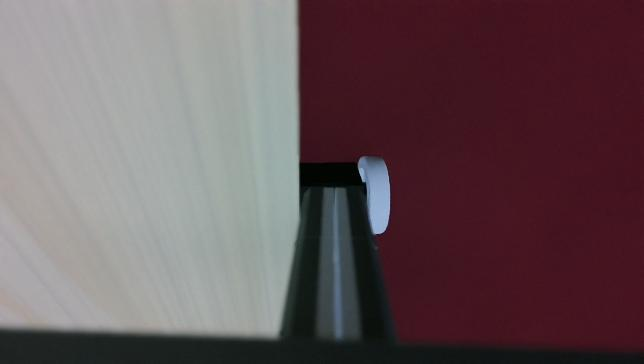

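Request:
move(base={"turn_rad_s": -0.1, "for_s": 1.6})

Request:
move(base={"x_m_s": 0.15, "for_s": 2.667})

Request:
move(base={"turn_rad_s": 0.1, "for_s": 1.6}, cameras=["head_camera"])

Scene clock: 296.10 s.
Joint torques (N m): left_arm=[-27.27 -22.08 11.48 -23.12 7.95 -8.71 0.1] | right_arm=[-31.05 27.3 -7.09 -25.16 -7.26 -7.79 -0.09]
External joint torques (N m): left_arm=[-10.29 -27.79 5.63 -17.97 7.98 -8.62 0.1] | right_arm=[-13.23 30.12 -2.86 -20 -7.56 -7.75 -0.09]
Wrist force (N): left_arm=[-42.9 -0.1 -17.5] | right_arm=[-44.0 -0.3 -18.3]
Wrist torque (N m): left_arm=[-0.33 1.36 0.09] | right_arm=[0.05 0.72 -0.23]
Wrist force, peak (N): left_arm=[-45.0 -0.5 -18.2] | right_arm=[-45.2 -0.6 -17.9]
move: done
base_odometry: x=-0.043 y=-0.200 heading=-0.125
lidar_m: 0.74 0.75 1.22 3.70 1.78 1.10 1.00 1.01 1.22 2.33 2.76 0.83
base_status: done (sent for 1.6 of 1.6 s)
joint_positions: torso_squat_rad=+0.000 torso_shift_rad=+0.000 torso_pitch_rad=+0.651 torso_yaw_rad=+0.000 left_shoulder_pitch_rad=-1.232 left_shoulder_roll_rad=+0.571 left_shoulder_yaw_rad=-0.872 left_elbow_rad=-1.060 left_forearm_roll_rad=+0.770 left_wrist_pitch_rad=+1.215 left_hand_roll_rad=-0.826 left_gripper_m=+0.000 right_shoulder_pitch_rad=-1.328 right_shoulder_roll_rad=-0.349 right_shoulder_yaw_rad=+0.875 right_elbow_rad=-0.867 right_forearm_roll_rad=-0.674 right_wrist_pitch_rad=+1.209 right_hand_roll_rad=+0.768 right_gripper_m=+0.000 head_pan_rad=+0.000 head_tilt_rad=+0.500
joint_status: not commanded
wheel_motors_off: 0
motor_effort: left_wheel=+2(11) right_wheel=-15(28)
chest: x=-0.0403 y=+0.0001 z=+1.2267 quat_wxyz=(+0.948, +0.000, +0.320, +0.000) (m; base frame)
left_hand: x=+0.3718 y=+0.1544 z=+0.7390 quat_wxyz=(+0.705, +0.019, +0.016, -0.709) (m; base frame)
right_hand: x=+0.3749 y=-0.0778 z=+0.7365 quat_wxyz=(+0.704, -0.027, +0.010, +0.709) (m; base frame)
pictures: none

Scene clock: 299.57 s.
Joint torques (N m): left_arm=[-27.21 -21.92 11.4 -23.13 7.84 -8.69 0.24] | right_arm=[-31.42 27.25 -6.94 -25.14 -7.4 -7.75 -0.03]
External joint torques (N m): left_arm=[-10.23 -27.63 5.56 -17.98 7.87 -8.61 0.24] | right_arm=[-13.6 30.07 -2.71 -19.97 -7.69 -7.71 -0.03]
Wrist force (N): left_arm=[-44.4 -0.1 -18.0] | right_arm=[-43.7 -0.5 -18.4]
Wrist torque (N m): left_arm=[-0.39 1.18 0.08] | right_arm=[0.04 0.76 -0.21]
Wrist force, peak (N): left_arm=[-45.4 -1.0 -17.2] | right_arm=[-44.6 0.5 -18.5]
move: done
base_odometry: x=+0.354 y=-0.249 heading=-0.123
lidar_m: 0.33 0.34 0.42 1.65 2.45 1.54 1.40 1.39 1.71 3.27 0.62 0.39
base_status: done (sent for 2.67 of 2.67 s)
joint_positions: torso_squat_rad=+0.000 torso_shift_rad=+0.000 torso_pitch_rad=+0.651 torso_yaw_rad=+0.000 left_shoulder_pitch_rad=-1.232 left_shoulder_roll_rad=+0.571 left_shoulder_yaw_rad=-0.872 left_elbow_rad=-1.060 left_forearm_roll_rad=+0.770 left_wrist_pitch_rad=+1.215 left_hand_roll_rad=-0.826 left_gripper_m=+0.000 right_shoulder_pitch_rad=-1.328 right_shoulder_roll_rad=-0.349 right_shoulder_yaw_rad=+0.875 right_elbow_rad=-0.867 right_forearm_roll_rad=-0.674 right_wrist_pitch_rad=+1.209 right_hand_roll_rad=+0.768 right_gripper_m=+0.000 head_pan_rad=+0.000 head_tilt_rad=+0.500
joint_status: not commanded
wheel_motors_off: 0
motor_effort: left_wheel=+17(50) right_wheel=-18(34)
chest: x=-0.0403 y=+0.0001 z=+1.2267 quat_wxyz=(+0.948, +0.000, +0.320, +0.000) (m; base frame)
left_hand: x=+0.3718 y=+0.1544 z=+0.7390 quat_wxyz=(+0.705, +0.019, +0.016, -0.709) (m; base frame)
right_hand: x=+0.3749 y=-0.0778 z=+0.7364 quat_wxyz=(+0.704, -0.027, +0.010, +0.709) (m; base frame)
pictures: none

Scene clock: 301.70 s.
Joint torques (N m): left_arm=[-27.43 -21.89 11.49 -23.27 7.97 -8.73 0.28] | right_arm=[-31.1 27.64 -6.73 -25.24 -7.45 -7.92 -0.1]
External joint torques (N m): left_arm=[-10.45 -27.6 5.64 -18.12 7.99 -8.65 0.27] | right_arm=[-13.29 30.46 -2.5 -20.08 -7.75 -7.87 -0.1]
Wrist force (N): left_arm=[-43.5 0.5 -17.5] | right_arm=[-43.8 -0.6 -18.3]
Wrist torque (N m): left_arm=[-0.39 1.27 0.05] | right_arm=[0.01 0.75 -0.24]
Wrist force, peak (N): left_arm=[-44.7 -0.1 -17.9] | right_arm=[-44.8 0.0 -18.2]
move: done
base_odometry: x=+0.354 y=-0.249 heading=+0.036
lidar_m: 0.33 0.36 0.50 4.30 2.01 1.45 1.37 1.44 1.94 5.00 0.50 0.35
base_status: done (sent for 1.6 of 1.6 s)
joint_positions: torso_squat_rad=+0.000 torso_shift_rad=+0.000 torso_pitch_rad=+0.651 torso_yaw_rad=+0.000 left_shoulder_pitch_rad=-1.232 left_shoulder_roll_rad=+0.571 left_shoulder_yaw_rad=-0.872 left_elbow_rad=-1.060 left_forearm_roll_rad=+0.770 left_wrist_pitch_rad=+1.215 left_hand_roll_rad=-0.826 left_gripper_m=+0.000 right_shoulder_pitch_rad=-1.328 right_shoulder_roll_rad=-0.349 right_shoulder_yaw_rad=+0.875 right_elbow_rad=-0.867 right_forearm_roll_rad=-0.674 right_wrist_pitch_rad=+1.209 right_hand_roll_rad=+0.768 right_gripper_m=+0.000 head_pan_rad=+0.000 head_tilt_rad=+0.500
joint_status: not commanded
wheel_motors_off: 0
motor_effort: left_wheel=-13(32) right_wheel=-2(24)
chest: x=-0.0403 y=+0.0001 z=+1.2267 quat_wxyz=(+0.948, +0.000, +0.320, +0.000) (m; base frame)
left_hand: x=+0.3718 y=+0.1544 z=+0.7390 quat_wxyz=(+0.705, +0.019, +0.016, -0.709) (m; base frame)
right_hand: x=+0.3749 y=-0.0778 z=+0.7364 quat_wxyz=(+0.704, -0.027, +0.010, +0.709) (m; base frame)
pictures: head_camera
camera_calibration:
head_camera: T_world_to_cam=[[-0.0148798, -0.999504, -0.0277492, 0.0386612], [-0.888154, 0.0259601, -0.458812, 0.768713], [0.459305, 0.0178185, -0.8881, 1.1189], [0, 0, 0, 1]] pos_world=[0.169392, -0.00125112, 1.34747]

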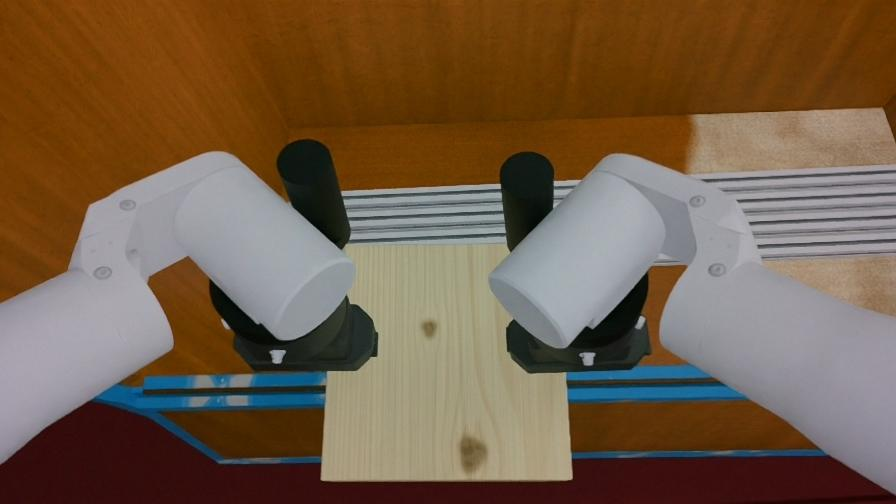

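Request:
move(joints={"torso_shift_rad": 0.09, "head_tilt_rad": 0.6}, min_time_s=1.5)

Request:
move(base={"x_m_s": 0.08, "for_s": 1.1})

Request:
move(joints={"torso_squat_rad": 0.5, "torso_shift_rad": 0.103}, min_time_s=2.5, cameras=["all"])

Scene clock: 308.47 s.
Joint torques (N m): left_arm=[-27.09 -22.22 11.25 -23.21 7.89 -8.78 0.25] | right_arm=[-31.41 27.49 -6.75 -25.22 -7.32 -7.9 -0.03]
External joint torques (N m): left_arm=[-10.11 -27.93 5.41 -18.06 7.92 -8.7 0.25] | right_arm=[-13.59 30.31 -2.52 -20.06 -7.62 -7.85 -0.03]
Wrist force (N): left_arm=[-44.3 0.0 -16.9] | right_arm=[-44.4 -0.5 -18.2]
Wrist torque (N m): left_arm=[-0.37 1.15 0.03] | right_arm=[0.01 0.69 -0.20]
Wrist force, peak (N): left_arm=[-44.9 -0.3 -18.0] | right_arm=[-45.0 -0.6 -18.2]
move: done
base_odometry: x=+0.354 y=-0.249 heading=+0.036
lidar_m: 0.33 0.35 0.50 4.30 2.00 1.44 1.38 1.44 1.96 5.00 0.51 0.37
base_status: not commanded
joint_positions: torso_squat_rad=+0.000 torso_shift_rad=+0.090 torso_pitch_rad=+0.651 torso_yaw_rad=+0.000 left_shoulder_pitch_rad=-1.232 left_shoulder_roll_rad=+0.571 left_shoulder_yaw_rad=-0.872 left_elbow_rad=-1.060 left_forearm_roll_rad=+0.770 left_wrist_pitch_rad=+1.215 left_hand_roll_rad=-0.826 left_gripper_m=+0.000 right_shoulder_pitch_rad=-1.328 right_shoulder_roll_rad=-0.349 right_shoulder_yaw_rad=+0.875 right_elbow_rad=-0.867 right_forearm_roll_rad=-0.674 right_wrist_pitch_rad=+1.209 right_hand_roll_rad=+0.768 right_gripper_m=+0.000 head_pan_rad=+0.000 head_tilt_rad=+0.600
joint_status: all done
wheel_motors_off: 0
motor_effort: left_wheel=-16(16) right_wheel=+2(3)
chest: x=+0.0226 y=+0.0001 z=+1.2238 quat_wxyz=(+0.948, +0.000, +0.320, +0.000) (m; base frame)
left_hand: x=+0.4347 y=+0.1544 z=+0.7361 quat_wxyz=(+0.705, +0.019, +0.016, -0.709) (m; base frame)
right_hand: x=+0.4378 y=-0.0778 z=+0.7335 quat_wxyz=(+0.704, -0.027, +0.010, +0.709) (m; base frame)
pictures: none

Scene clock: 310.07 s.
Joint torques (N m): left_arm=[-27.22 -22.36 11.48 -23.14 7.93 -8.77 0.25] | right_arm=[-31.14 27.21 -7.15 -25.34 -7.36 -7.79 -0.05]
External joint torques (N m): left_arm=[-10.24 -28.06 5.63 -17.99 7.96 -8.68 0.25] | right_arm=[-13.33 30.03 -2.92 -20.18 -7.65 -7.75 -0.05]
Wrist force (N): left_arm=[-44.1 -1.0 -17.9] | right_arm=[-43.9 -0.1 -18.4]
Wrist torque (N m): left_arm=[-0.33 1.19 0.04] | right_arm=[0.01 0.73 -0.21]
Wrist force, peak (N): left_arm=[-44.7 1.5 -18.6] | right_arm=[-44.7 -0.3 -18.6]
move: done
base_odometry: x=+0.442 y=-0.246 heading=+0.036
lidar_m: 0.25 0.27 0.37 3.96 2.13 1.54 1.47 1.53 2.08 4.62 0.37 0.26
base_status: done (sent for 1.1 of 1.1 s)
joint_positions: torso_squat_rad=+0.000 torso_shift_rad=+0.090 torso_pitch_rad=+0.651 torso_yaw_rad=+0.000 left_shoulder_pitch_rad=-1.232 left_shoulder_roll_rad=+0.571 left_shoulder_yaw_rad=-0.872 left_elbow_rad=-1.060 left_forearm_roll_rad=+0.770 left_wrist_pitch_rad=+1.215 left_hand_roll_rad=-0.826 left_gripper_m=+0.000 right_shoulder_pitch_rad=-1.328 right_shoulder_roll_rad=-0.349 right_shoulder_yaw_rad=+0.875 right_elbow_rad=-0.867 right_forearm_roll_rad=-0.674 right_wrist_pitch_rad=+1.209 right_hand_roll_rad=+0.768 right_gripper_m=+0.000 head_pan_rad=+0.000 head_tilt_rad=+0.600
joint_status: not commanded
wheel_motors_off: 0
motor_effort: left_wheel=-1(27) right_wheel=-2(37)
chest: x=+0.0227 y=+0.0001 z=+1.2238 quat_wxyz=(+0.948, +0.000, +0.320, +0.000) (m; base frame)
left_hand: x=+0.4347 y=+0.1544 z=+0.7361 quat_wxyz=(+0.705, +0.019, +0.016, -0.709) (m; base frame)
right_hand: x=+0.4378 y=-0.0778 z=+0.7335 quat_wxyz=(+0.704, -0.027, +0.010, +0.709) (m; base frame)
pictures: none

Scene clock: 312.87 s.
Joint torques (N m): left_arm=[-27.17 -21.83 11.64 -23.01 8.06 -8.61 0.23] | right_arm=[-31.62 27.45 -6.7 -25.22 -7.19 -7.77 -0.07]
External joint torques (N m): left_arm=[-10.19 -27.53 5.79 -17.87 8.09 -8.53 0.22] | right_arm=[-13.81 30.26 -2.46 -20.06 -7.49 -7.73 -0.06]
Wrist force (N): left_arm=[-43.9 0.2 -18.4] | right_arm=[-44.3 -0.4 -18.0]
Wrist torque (N m): left_arm=[-0.37 1.19 0.04] | right_arm=[0.00 0.70 -0.21]
Wrist force, peak (N): left_arm=[-44.7 0.3 -18.5] | right_arm=[-44.6 -0.3 -17.7]
move: done
base_odometry: x=+0.442 y=-0.246 heading=+0.036
lidar_m: 0.23 0.27 0.36 3.96 2.14 1.54 1.47 1.53 2.07 4.63 0.38 0.26
base_status: not commanded
joint_positions: torso_squat_rad=+0.500 torso_shift_rad=+0.103 torso_pitch_rad=+0.651 torso_yaw_rad=+0.000 left_shoulder_pitch_rad=-1.232 left_shoulder_roll_rad=+0.571 left_shoulder_yaw_rad=-0.872 left_elbow_rad=-1.060 left_forearm_roll_rad=+0.770 left_wrist_pitch_rad=+1.215 left_hand_roll_rad=-0.826 left_gripper_m=+0.000 right_shoulder_pitch_rad=-1.328 right_shoulder_roll_rad=-0.349 right_shoulder_yaw_rad=+0.875 right_elbow_rad=-0.867 right_forearm_roll_rad=-0.674 right_wrist_pitch_rad=+1.209 right_hand_roll_rad=+0.768 right_gripper_m=+0.000 head_pan_rad=+0.000 head_tilt_rad=+0.600
joint_status: all done
wheel_motors_off: 0
motor_effort: left_wheel=+0(2) right_wheel=-2(3)
chest: x=+0.0228 y=+0.0001 z=+1.1378 quat_wxyz=(+0.948, +0.000, +0.320, +0.000) (m; base frame)
left_hand: x=+0.4350 y=+0.1544 z=+0.6501 quat_wxyz=(+0.705, +0.019, +0.016, -0.709) (m; base frame)
right_hand: x=+0.4380 y=-0.0778 z=+0.6476 quat_wxyz=(+0.704, -0.027, +0.010, +0.709) (m; base frame)
pictures: head_camera, left_wrist_camera, right_wrist_camera
camera_calibration:
head_camera: T_world_to_cam=[[-0.017573, -0.999504, -0.0261309, 0.0354908], [-0.929459, 0.0259627, -0.36801, 0.674051], [0.368506, 0.0178206, -0.929454, 1.07876], [0, 0, 0, 1]] pos_world=[0.229598, -0.00125112, 1.25164]
left_wrist_camera: T_world_to_cam=[[0.021625, -0.998115, -0.0574292, 0.181429], [-0.889899, -0.0453963, 0.453892, 0.128043], [-0.455644, 0.0412908, -0.889204, 0.842421], [0, 0, 0, 1]] pos_world=[0.493866, 0.152116, 0.701386]
right_wrist_camera: T_world_to_cam=[[0.0359893, -0.99901, 0.026164, -0.111605], [-0.872981, -0.0186843, 0.487396, 0.092419], [-0.486424, -0.0403817, -0.872789, 0.847342], [0, 0, 0, 1]] pos_world=[0.496864, -0.0755501, 0.697426]

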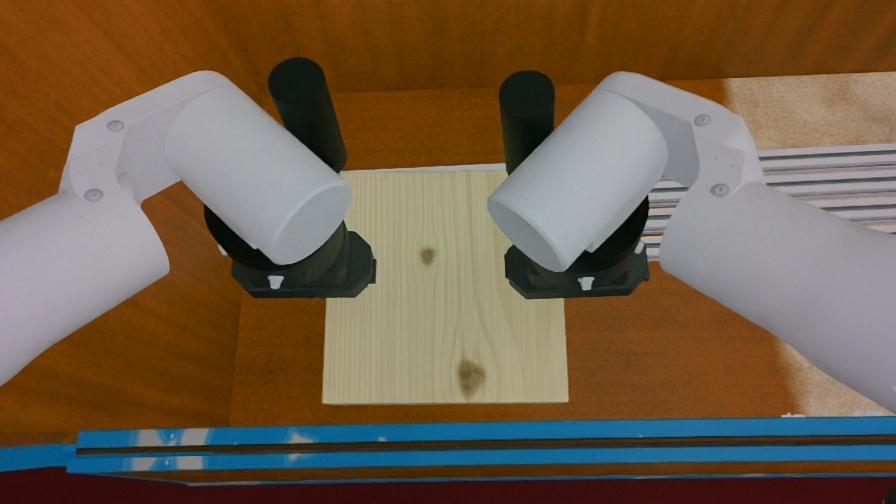

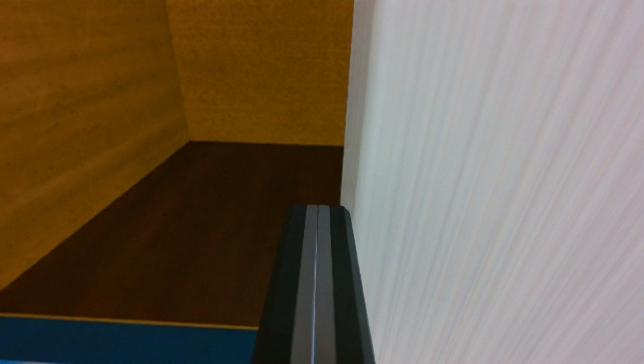

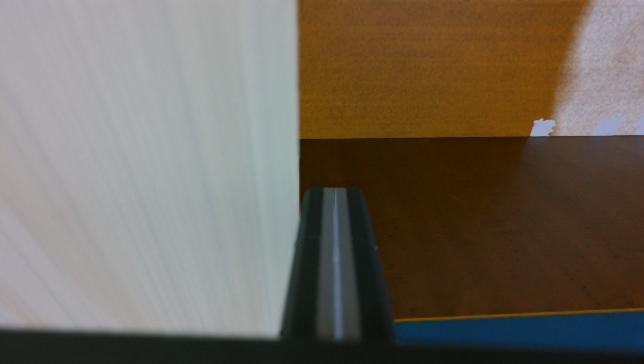

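Request:
zoom_image(camera="head_camera", region=[560, 130, 896, 330])

Request:
zoom_image(camera="head_camera", region=[200, 130, 560, 450])

Scaled by 1.500 from the camera's 896x504 image, which has a finer 1280x720 frame.

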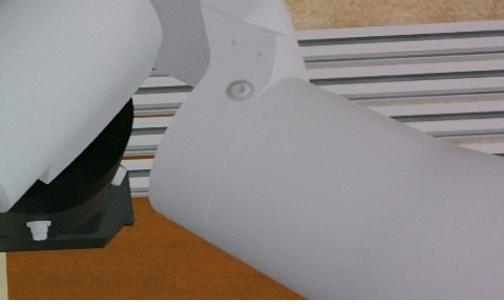

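Scaled by 1.400 from the camera's 896x504 image, which has a finer 1280x720 frame.

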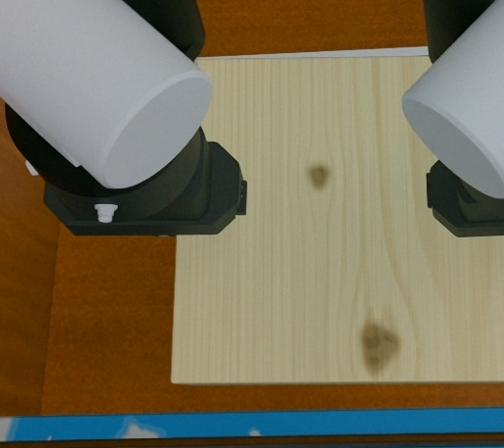

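Request:
move(joints={"torso_squat_rad": 0.8, "torso_shift_rad": 0.13}, min_time_s=2, cameras=["all"])

Scene clock: 328.10 s.
Joint torques (N m): left_arm=[-26.99 -22.21 11.69 -23.18 7.96 -8.61 0.25] | right_arm=[-31.25 27.33 -7.2 -25.09 -7.2 -7.9 -0.11]
External joint torques (N m): left_arm=[-10.01 -27.92 5.85 -18.04 7.99 -8.53 0.25] | right_arm=[-13.44 30.15 -2.96 -19.93 -7.49 -7.86 -0.11]
Wrist force (N): left_arm=[-43.6 0.2 -17.4] | right_arm=[-44.2 -0.5 -17.4]
Wrist torque (N m): left_arm=[-0.36 1.22 0.04] | right_arm=[0.02 0.74 -0.23]
Wrist force, peak (N): left_arm=[-45.1 0.5 -17.6] | right_arm=[-44.8 -0.5 -18.1]
move: done
base_odometry: x=+0.442 y=-0.246 heading=+0.036
lidar_m: 0.25 0.25 0.36 3.96 2.14 1.54 1.47 1.53 2.06 4.62 0.38 0.27
base_status: not commanded
joint_positions: torso_squat_rad=+0.800 torso_shift_rad=+0.130 torso_pitch_rad=+0.651 torso_yaw_rad=+0.000 left_shoulder_pitch_rad=-1.232 left_shoulder_roll_rad=+0.571 left_shoulder_yaw_rad=-0.872 left_elbow_rad=-1.060 left_forearm_roll_rad=+0.770 left_wrist_pitch_rad=+1.215 left_hand_roll_rad=-0.826 left_gripper_m=+0.000 right_shoulder_pitch_rad=-1.328 right_shoulder_roll_rad=-0.349 right_shoulder_yaw_rad=+0.875 right_elbow_rad=-0.867 right_forearm_roll_rad=-0.674 right_wrist_pitch_rad=+1.209 right_hand_roll_rad=+0.768 right_gripper_m=+0.000 head_pan_rad=+0.000 head_tilt_rad=+0.600
joint_status: all done
wheel_motors_off: 0
motor_effort: left_wheel=+1(2) right_wheel=+0(3)
chest: x=+0.0228 y=+0.0001 z=+1.0103 quat_wxyz=(+0.948, +0.000, +0.320, +0.000) (m; base frame)
left_hand: x=+0.4350 y=+0.1544 z=+0.5227 quat_wxyz=(+0.705, +0.019, +0.016, -0.709) (m; base frame)
right_hand: x=+0.4381 y=-0.0778 z=+0.5201 quat_wxyz=(+0.704, -0.027, +0.010, +0.709) (m; base frame)
pictures: head_camera, left_wrist_camera, right_wrist_camera
camera_calibration:
head_camera: T_world_to_cam=[[-0.017573, -0.999504, -0.0261309, 0.0321609], [-0.929459, 0.0259627, -0.36801, 0.627223], [0.368506, 0.0178206, -0.929454, 0.960216], [0, 0, 0, 1]] pos_world=[0.229698, -0.00125112, 1.12414]
left_wrist_camera: T_world_to_cam=[[0.021625, -0.998115, -0.0574292, 0.174107], [-0.889899, -0.0453963, 0.453892, 0.185914], [-0.455644, 0.0412908, -0.889204, 0.729048], [0, 0, 0, 1]] pos_world=[0.493866, 0.152116, 0.573886]
right_wrist_camera: T_world_to_cam=[[0.0359893, -0.99901, 0.026164, -0.108369], [-0.872981, -0.0186843, 0.487396, 0.15456], [-0.486424, -0.0403817, -0.872789, 0.736057], [0, 0, 0, 1]] pos_world=[0.496864, -0.0756501, 0.569926]

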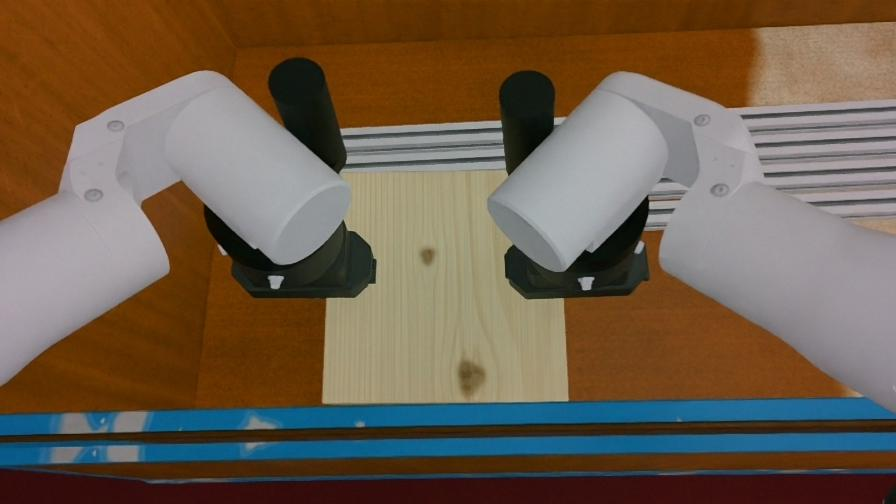

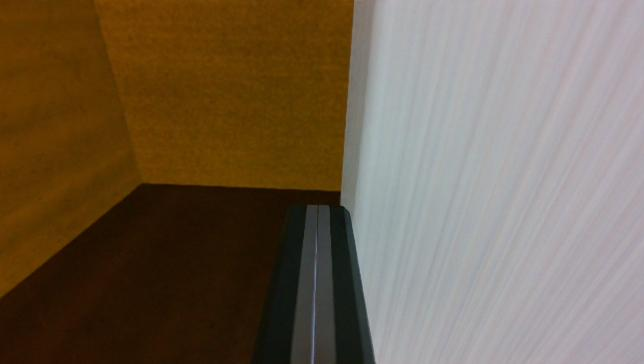

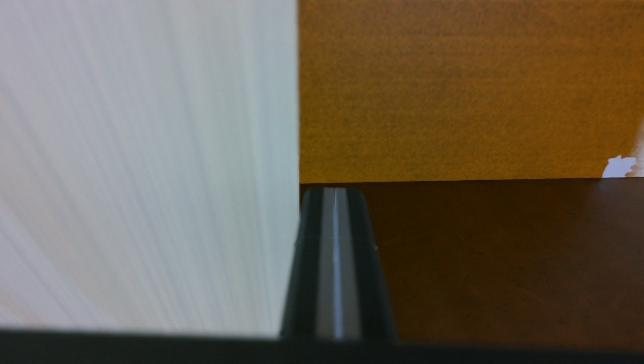

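Request:
move(base={"x_m_s": -0.025, "for_s": 0.4})

Request:
move(joints={"torso_squat_rad": 0.95, "torso_shift_rad": 0.156}, min_time_s=2, cameras=["all"])

Scene clock: 335.27 s.
Joint torques (N m): left_arm=[-27.39 -22.02 11.51 -23.2 8.02 -8.64 0.24] | right_arm=[-31.22 27.48 -7.11 -24.97 -7.57 -7.26 -0.04]
External joint torques (N m): left_arm=[-10.41 -27.72 5.67 -18.05 8.05 -8.55 0.23] | right_arm=[-13.41 30.3 -2.87 -19.81 -7.86 -7.21 -0.04]
Wrist force (N): left_arm=[-44.0 0.3 -18.4] | right_arm=[-43.8 -3.5 -17.9]
Wrist torque (N m): left_arm=[-0.21 1.24 0.09] | right_arm=[-0.02 0.71 -0.21]
Wrist force, peak (N): left_arm=[-45.0 1.0 -18.2] | right_arm=[-44.6 -0.2 -17.6]
move: done
base_odometry: x=+0.432 y=-0.247 heading=+0.035
lidar_m: 0.25 0.28 0.38 3.99 2.13 1.53 1.45 1.53 2.05 4.66 0.40 0.27
base_status: done (sent for 0.4 of 0.4 s)
joint_positions: torso_squat_rad=+0.800 torso_shift_rad=+0.130 torso_pitch_rad=+0.651 torso_yaw_rad=+0.000 left_shoulder_pitch_rad=-1.232 left_shoulder_roll_rad=+0.571 left_shoulder_yaw_rad=-0.872 left_elbow_rad=-1.060 left_forearm_roll_rad=+0.770 left_wrist_pitch_rad=+1.215 left_hand_roll_rad=-0.826 left_gripper_m=+0.000 right_shoulder_pitch_rad=-1.328 right_shoulder_roll_rad=-0.349 right_shoulder_yaw_rad=+0.875 right_elbow_rad=-0.867 right_forearm_roll_rad=-0.674 right_wrist_pitch_rad=+1.209 right_hand_roll_rad=+0.768 right_gripper_m=+0.000 head_pan_rad=+0.000 head_tilt_rad=+0.600
joint_status: not commanded
wheel_motors_off: 0
motor_effort: left_wheel=-5(22) right_wheel=+5(19)
chest: x=+0.0228 y=+0.0001 z=+1.0103 quat_wxyz=(+0.948, +0.000, +0.320, +0.000) (m; base frame)
left_hand: x=+0.4350 y=+0.1544 z=+0.5227 quat_wxyz=(+0.705, +0.019, +0.016, -0.709) (m; base frame)
right_hand: x=+0.4382 y=-0.0777 z=+0.5201 quat_wxyz=(+0.704, -0.027, +0.010, +0.709) (m; base frame)
pictures: none

Scene clock: 337.57 s.
Joint torques (N m): left_arm=[-26.72 -22.83 11.66 -23.17 8.32 -8.36 -0.06] | right_arm=[-22.19 30.13 -7.28 -24.09 -10.16 -5.16 -0.07]
External joint torques (N m): left_arm=[-9.73 -28.55 5.81 -18.02 8.34 -8.27 -0.06] | right_arm=[-4.32 32.97 -3.03 -18.93 -10.46 -5.11 -0.06]
Wrist force (N): left_arm=[-44.6 4.8 -16.8] | right_arm=[-45.1 -16.6 -11.3]
Wrist torque (N m): left_arm=[-0.43 1.19 0.32] | right_arm=[-0.35 0.73 0.07]
Wrist force, peak (N): left_arm=[-45.9 2.1 -17.9] | right_arm=[-45.6 -16.9 -11.2]
move: done
base_odometry: x=+0.432 y=-0.247 heading=+0.035
lidar_m: 0.26 0.27 0.37 3.99 2.13 1.53 1.46 1.53 2.05 4.68 0.38 0.28
base_status: not commanded
joint_positions: torso_squat_rad=+0.950 torso_shift_rad=+0.156 torso_pitch_rad=+0.650 torso_yaw_rad=+0.000 left_shoulder_pitch_rad=-1.232 left_shoulder_roll_rad=+0.571 left_shoulder_yaw_rad=-0.872 left_elbow_rad=-1.060 left_forearm_roll_rad=+0.770 left_wrist_pitch_rad=+1.215 left_hand_roll_rad=-0.826 left_gripper_m=+0.000 right_shoulder_pitch_rad=-1.330 right_shoulder_roll_rad=-0.350 right_shoulder_yaw_rad=+0.875 right_elbow_rad=-0.867 right_forearm_roll_rad=-0.673 right_wrist_pitch_rad=+1.208 right_hand_roll_rad=+0.768 right_gripper_m=+0.000 head_pan_rad=+0.000 head_tilt_rad=+0.600
joint_status: all done
wheel_motors_off: 0
motor_effort: left_wheel=-8(9) right_wheel=+2(5)
chest: x=+0.0226 y=+0.0001 z=+0.9291 quat_wxyz=(+0.948, +0.000, +0.319, +0.000) (m; base frame)
left_hand: x=+0.4352 y=+0.1544 z=+0.4417 quat_wxyz=(+0.705, +0.019, +0.016, -0.709) (m; base frame)
right_hand: x=+0.4397 y=-0.0776 z=+0.4400 quat_wxyz=(+0.704, -0.028, +0.008, +0.709) (m; base frame)
pictures: head_camera, left_wrist_camera, right_wrist_camera
camera_calibration:
head_camera: T_world_to_cam=[[-0.017559, -0.999504, -0.0261408, 0.0300434], [-0.929261, 0.025963, -0.368511, 0.597574], [0.369007, 0.0178209, -0.929256, 0.884624], [0, 0, 0, 1]] pos_world=[0.229397, -0.00125112, 1.04304]
left_wrist_camera: T_world_to_cam=[[0.0217187, -0.998107, -0.0575453, 0.169572], [-0.890305, -0.0454954, 0.453086, 0.223385], [-0.454846, 0.0413924, -0.889608, 0.657076], [0, 0, 0, 1]] pos_world=[0.494066, 0.152216, 0.493085]
right_wrist_camera: T_world_to_cam=[[0.0365475, -0.998992, 0.0260623, -0.106354], [-0.874892, -0.0193823, 0.483929, 0.197341], [-0.482936, -0.0404881, -0.874719, 0.666222], [0, 0, 0, 1]] pos_world=[0.498282, -0.0754483, 0.49003]

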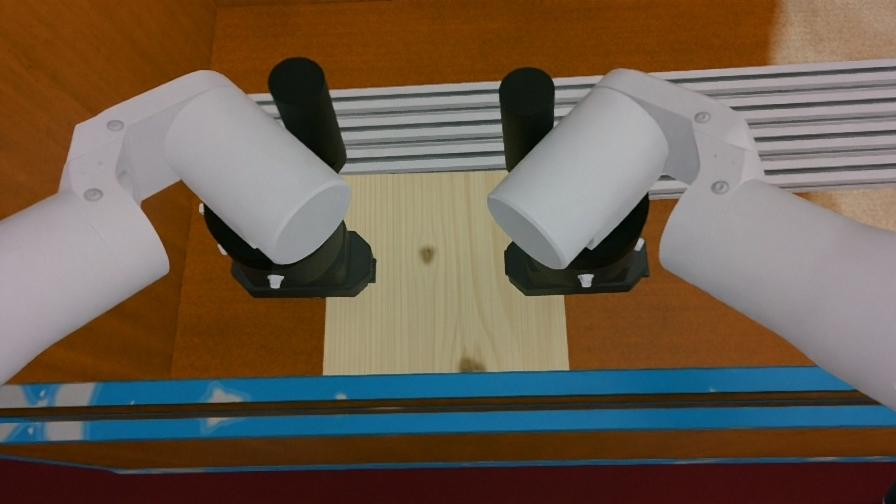

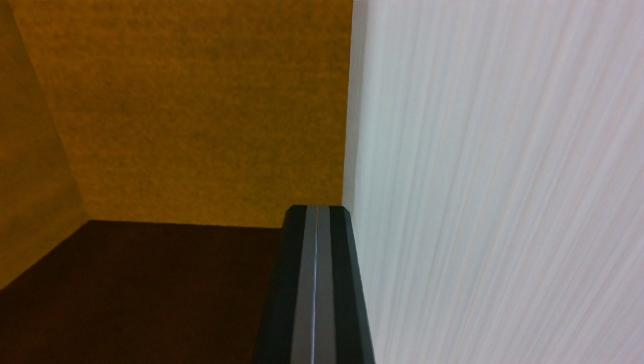

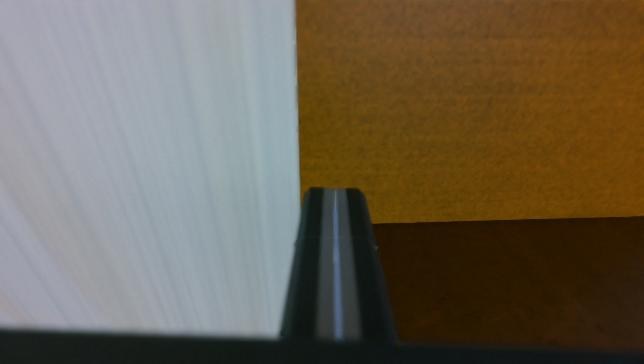

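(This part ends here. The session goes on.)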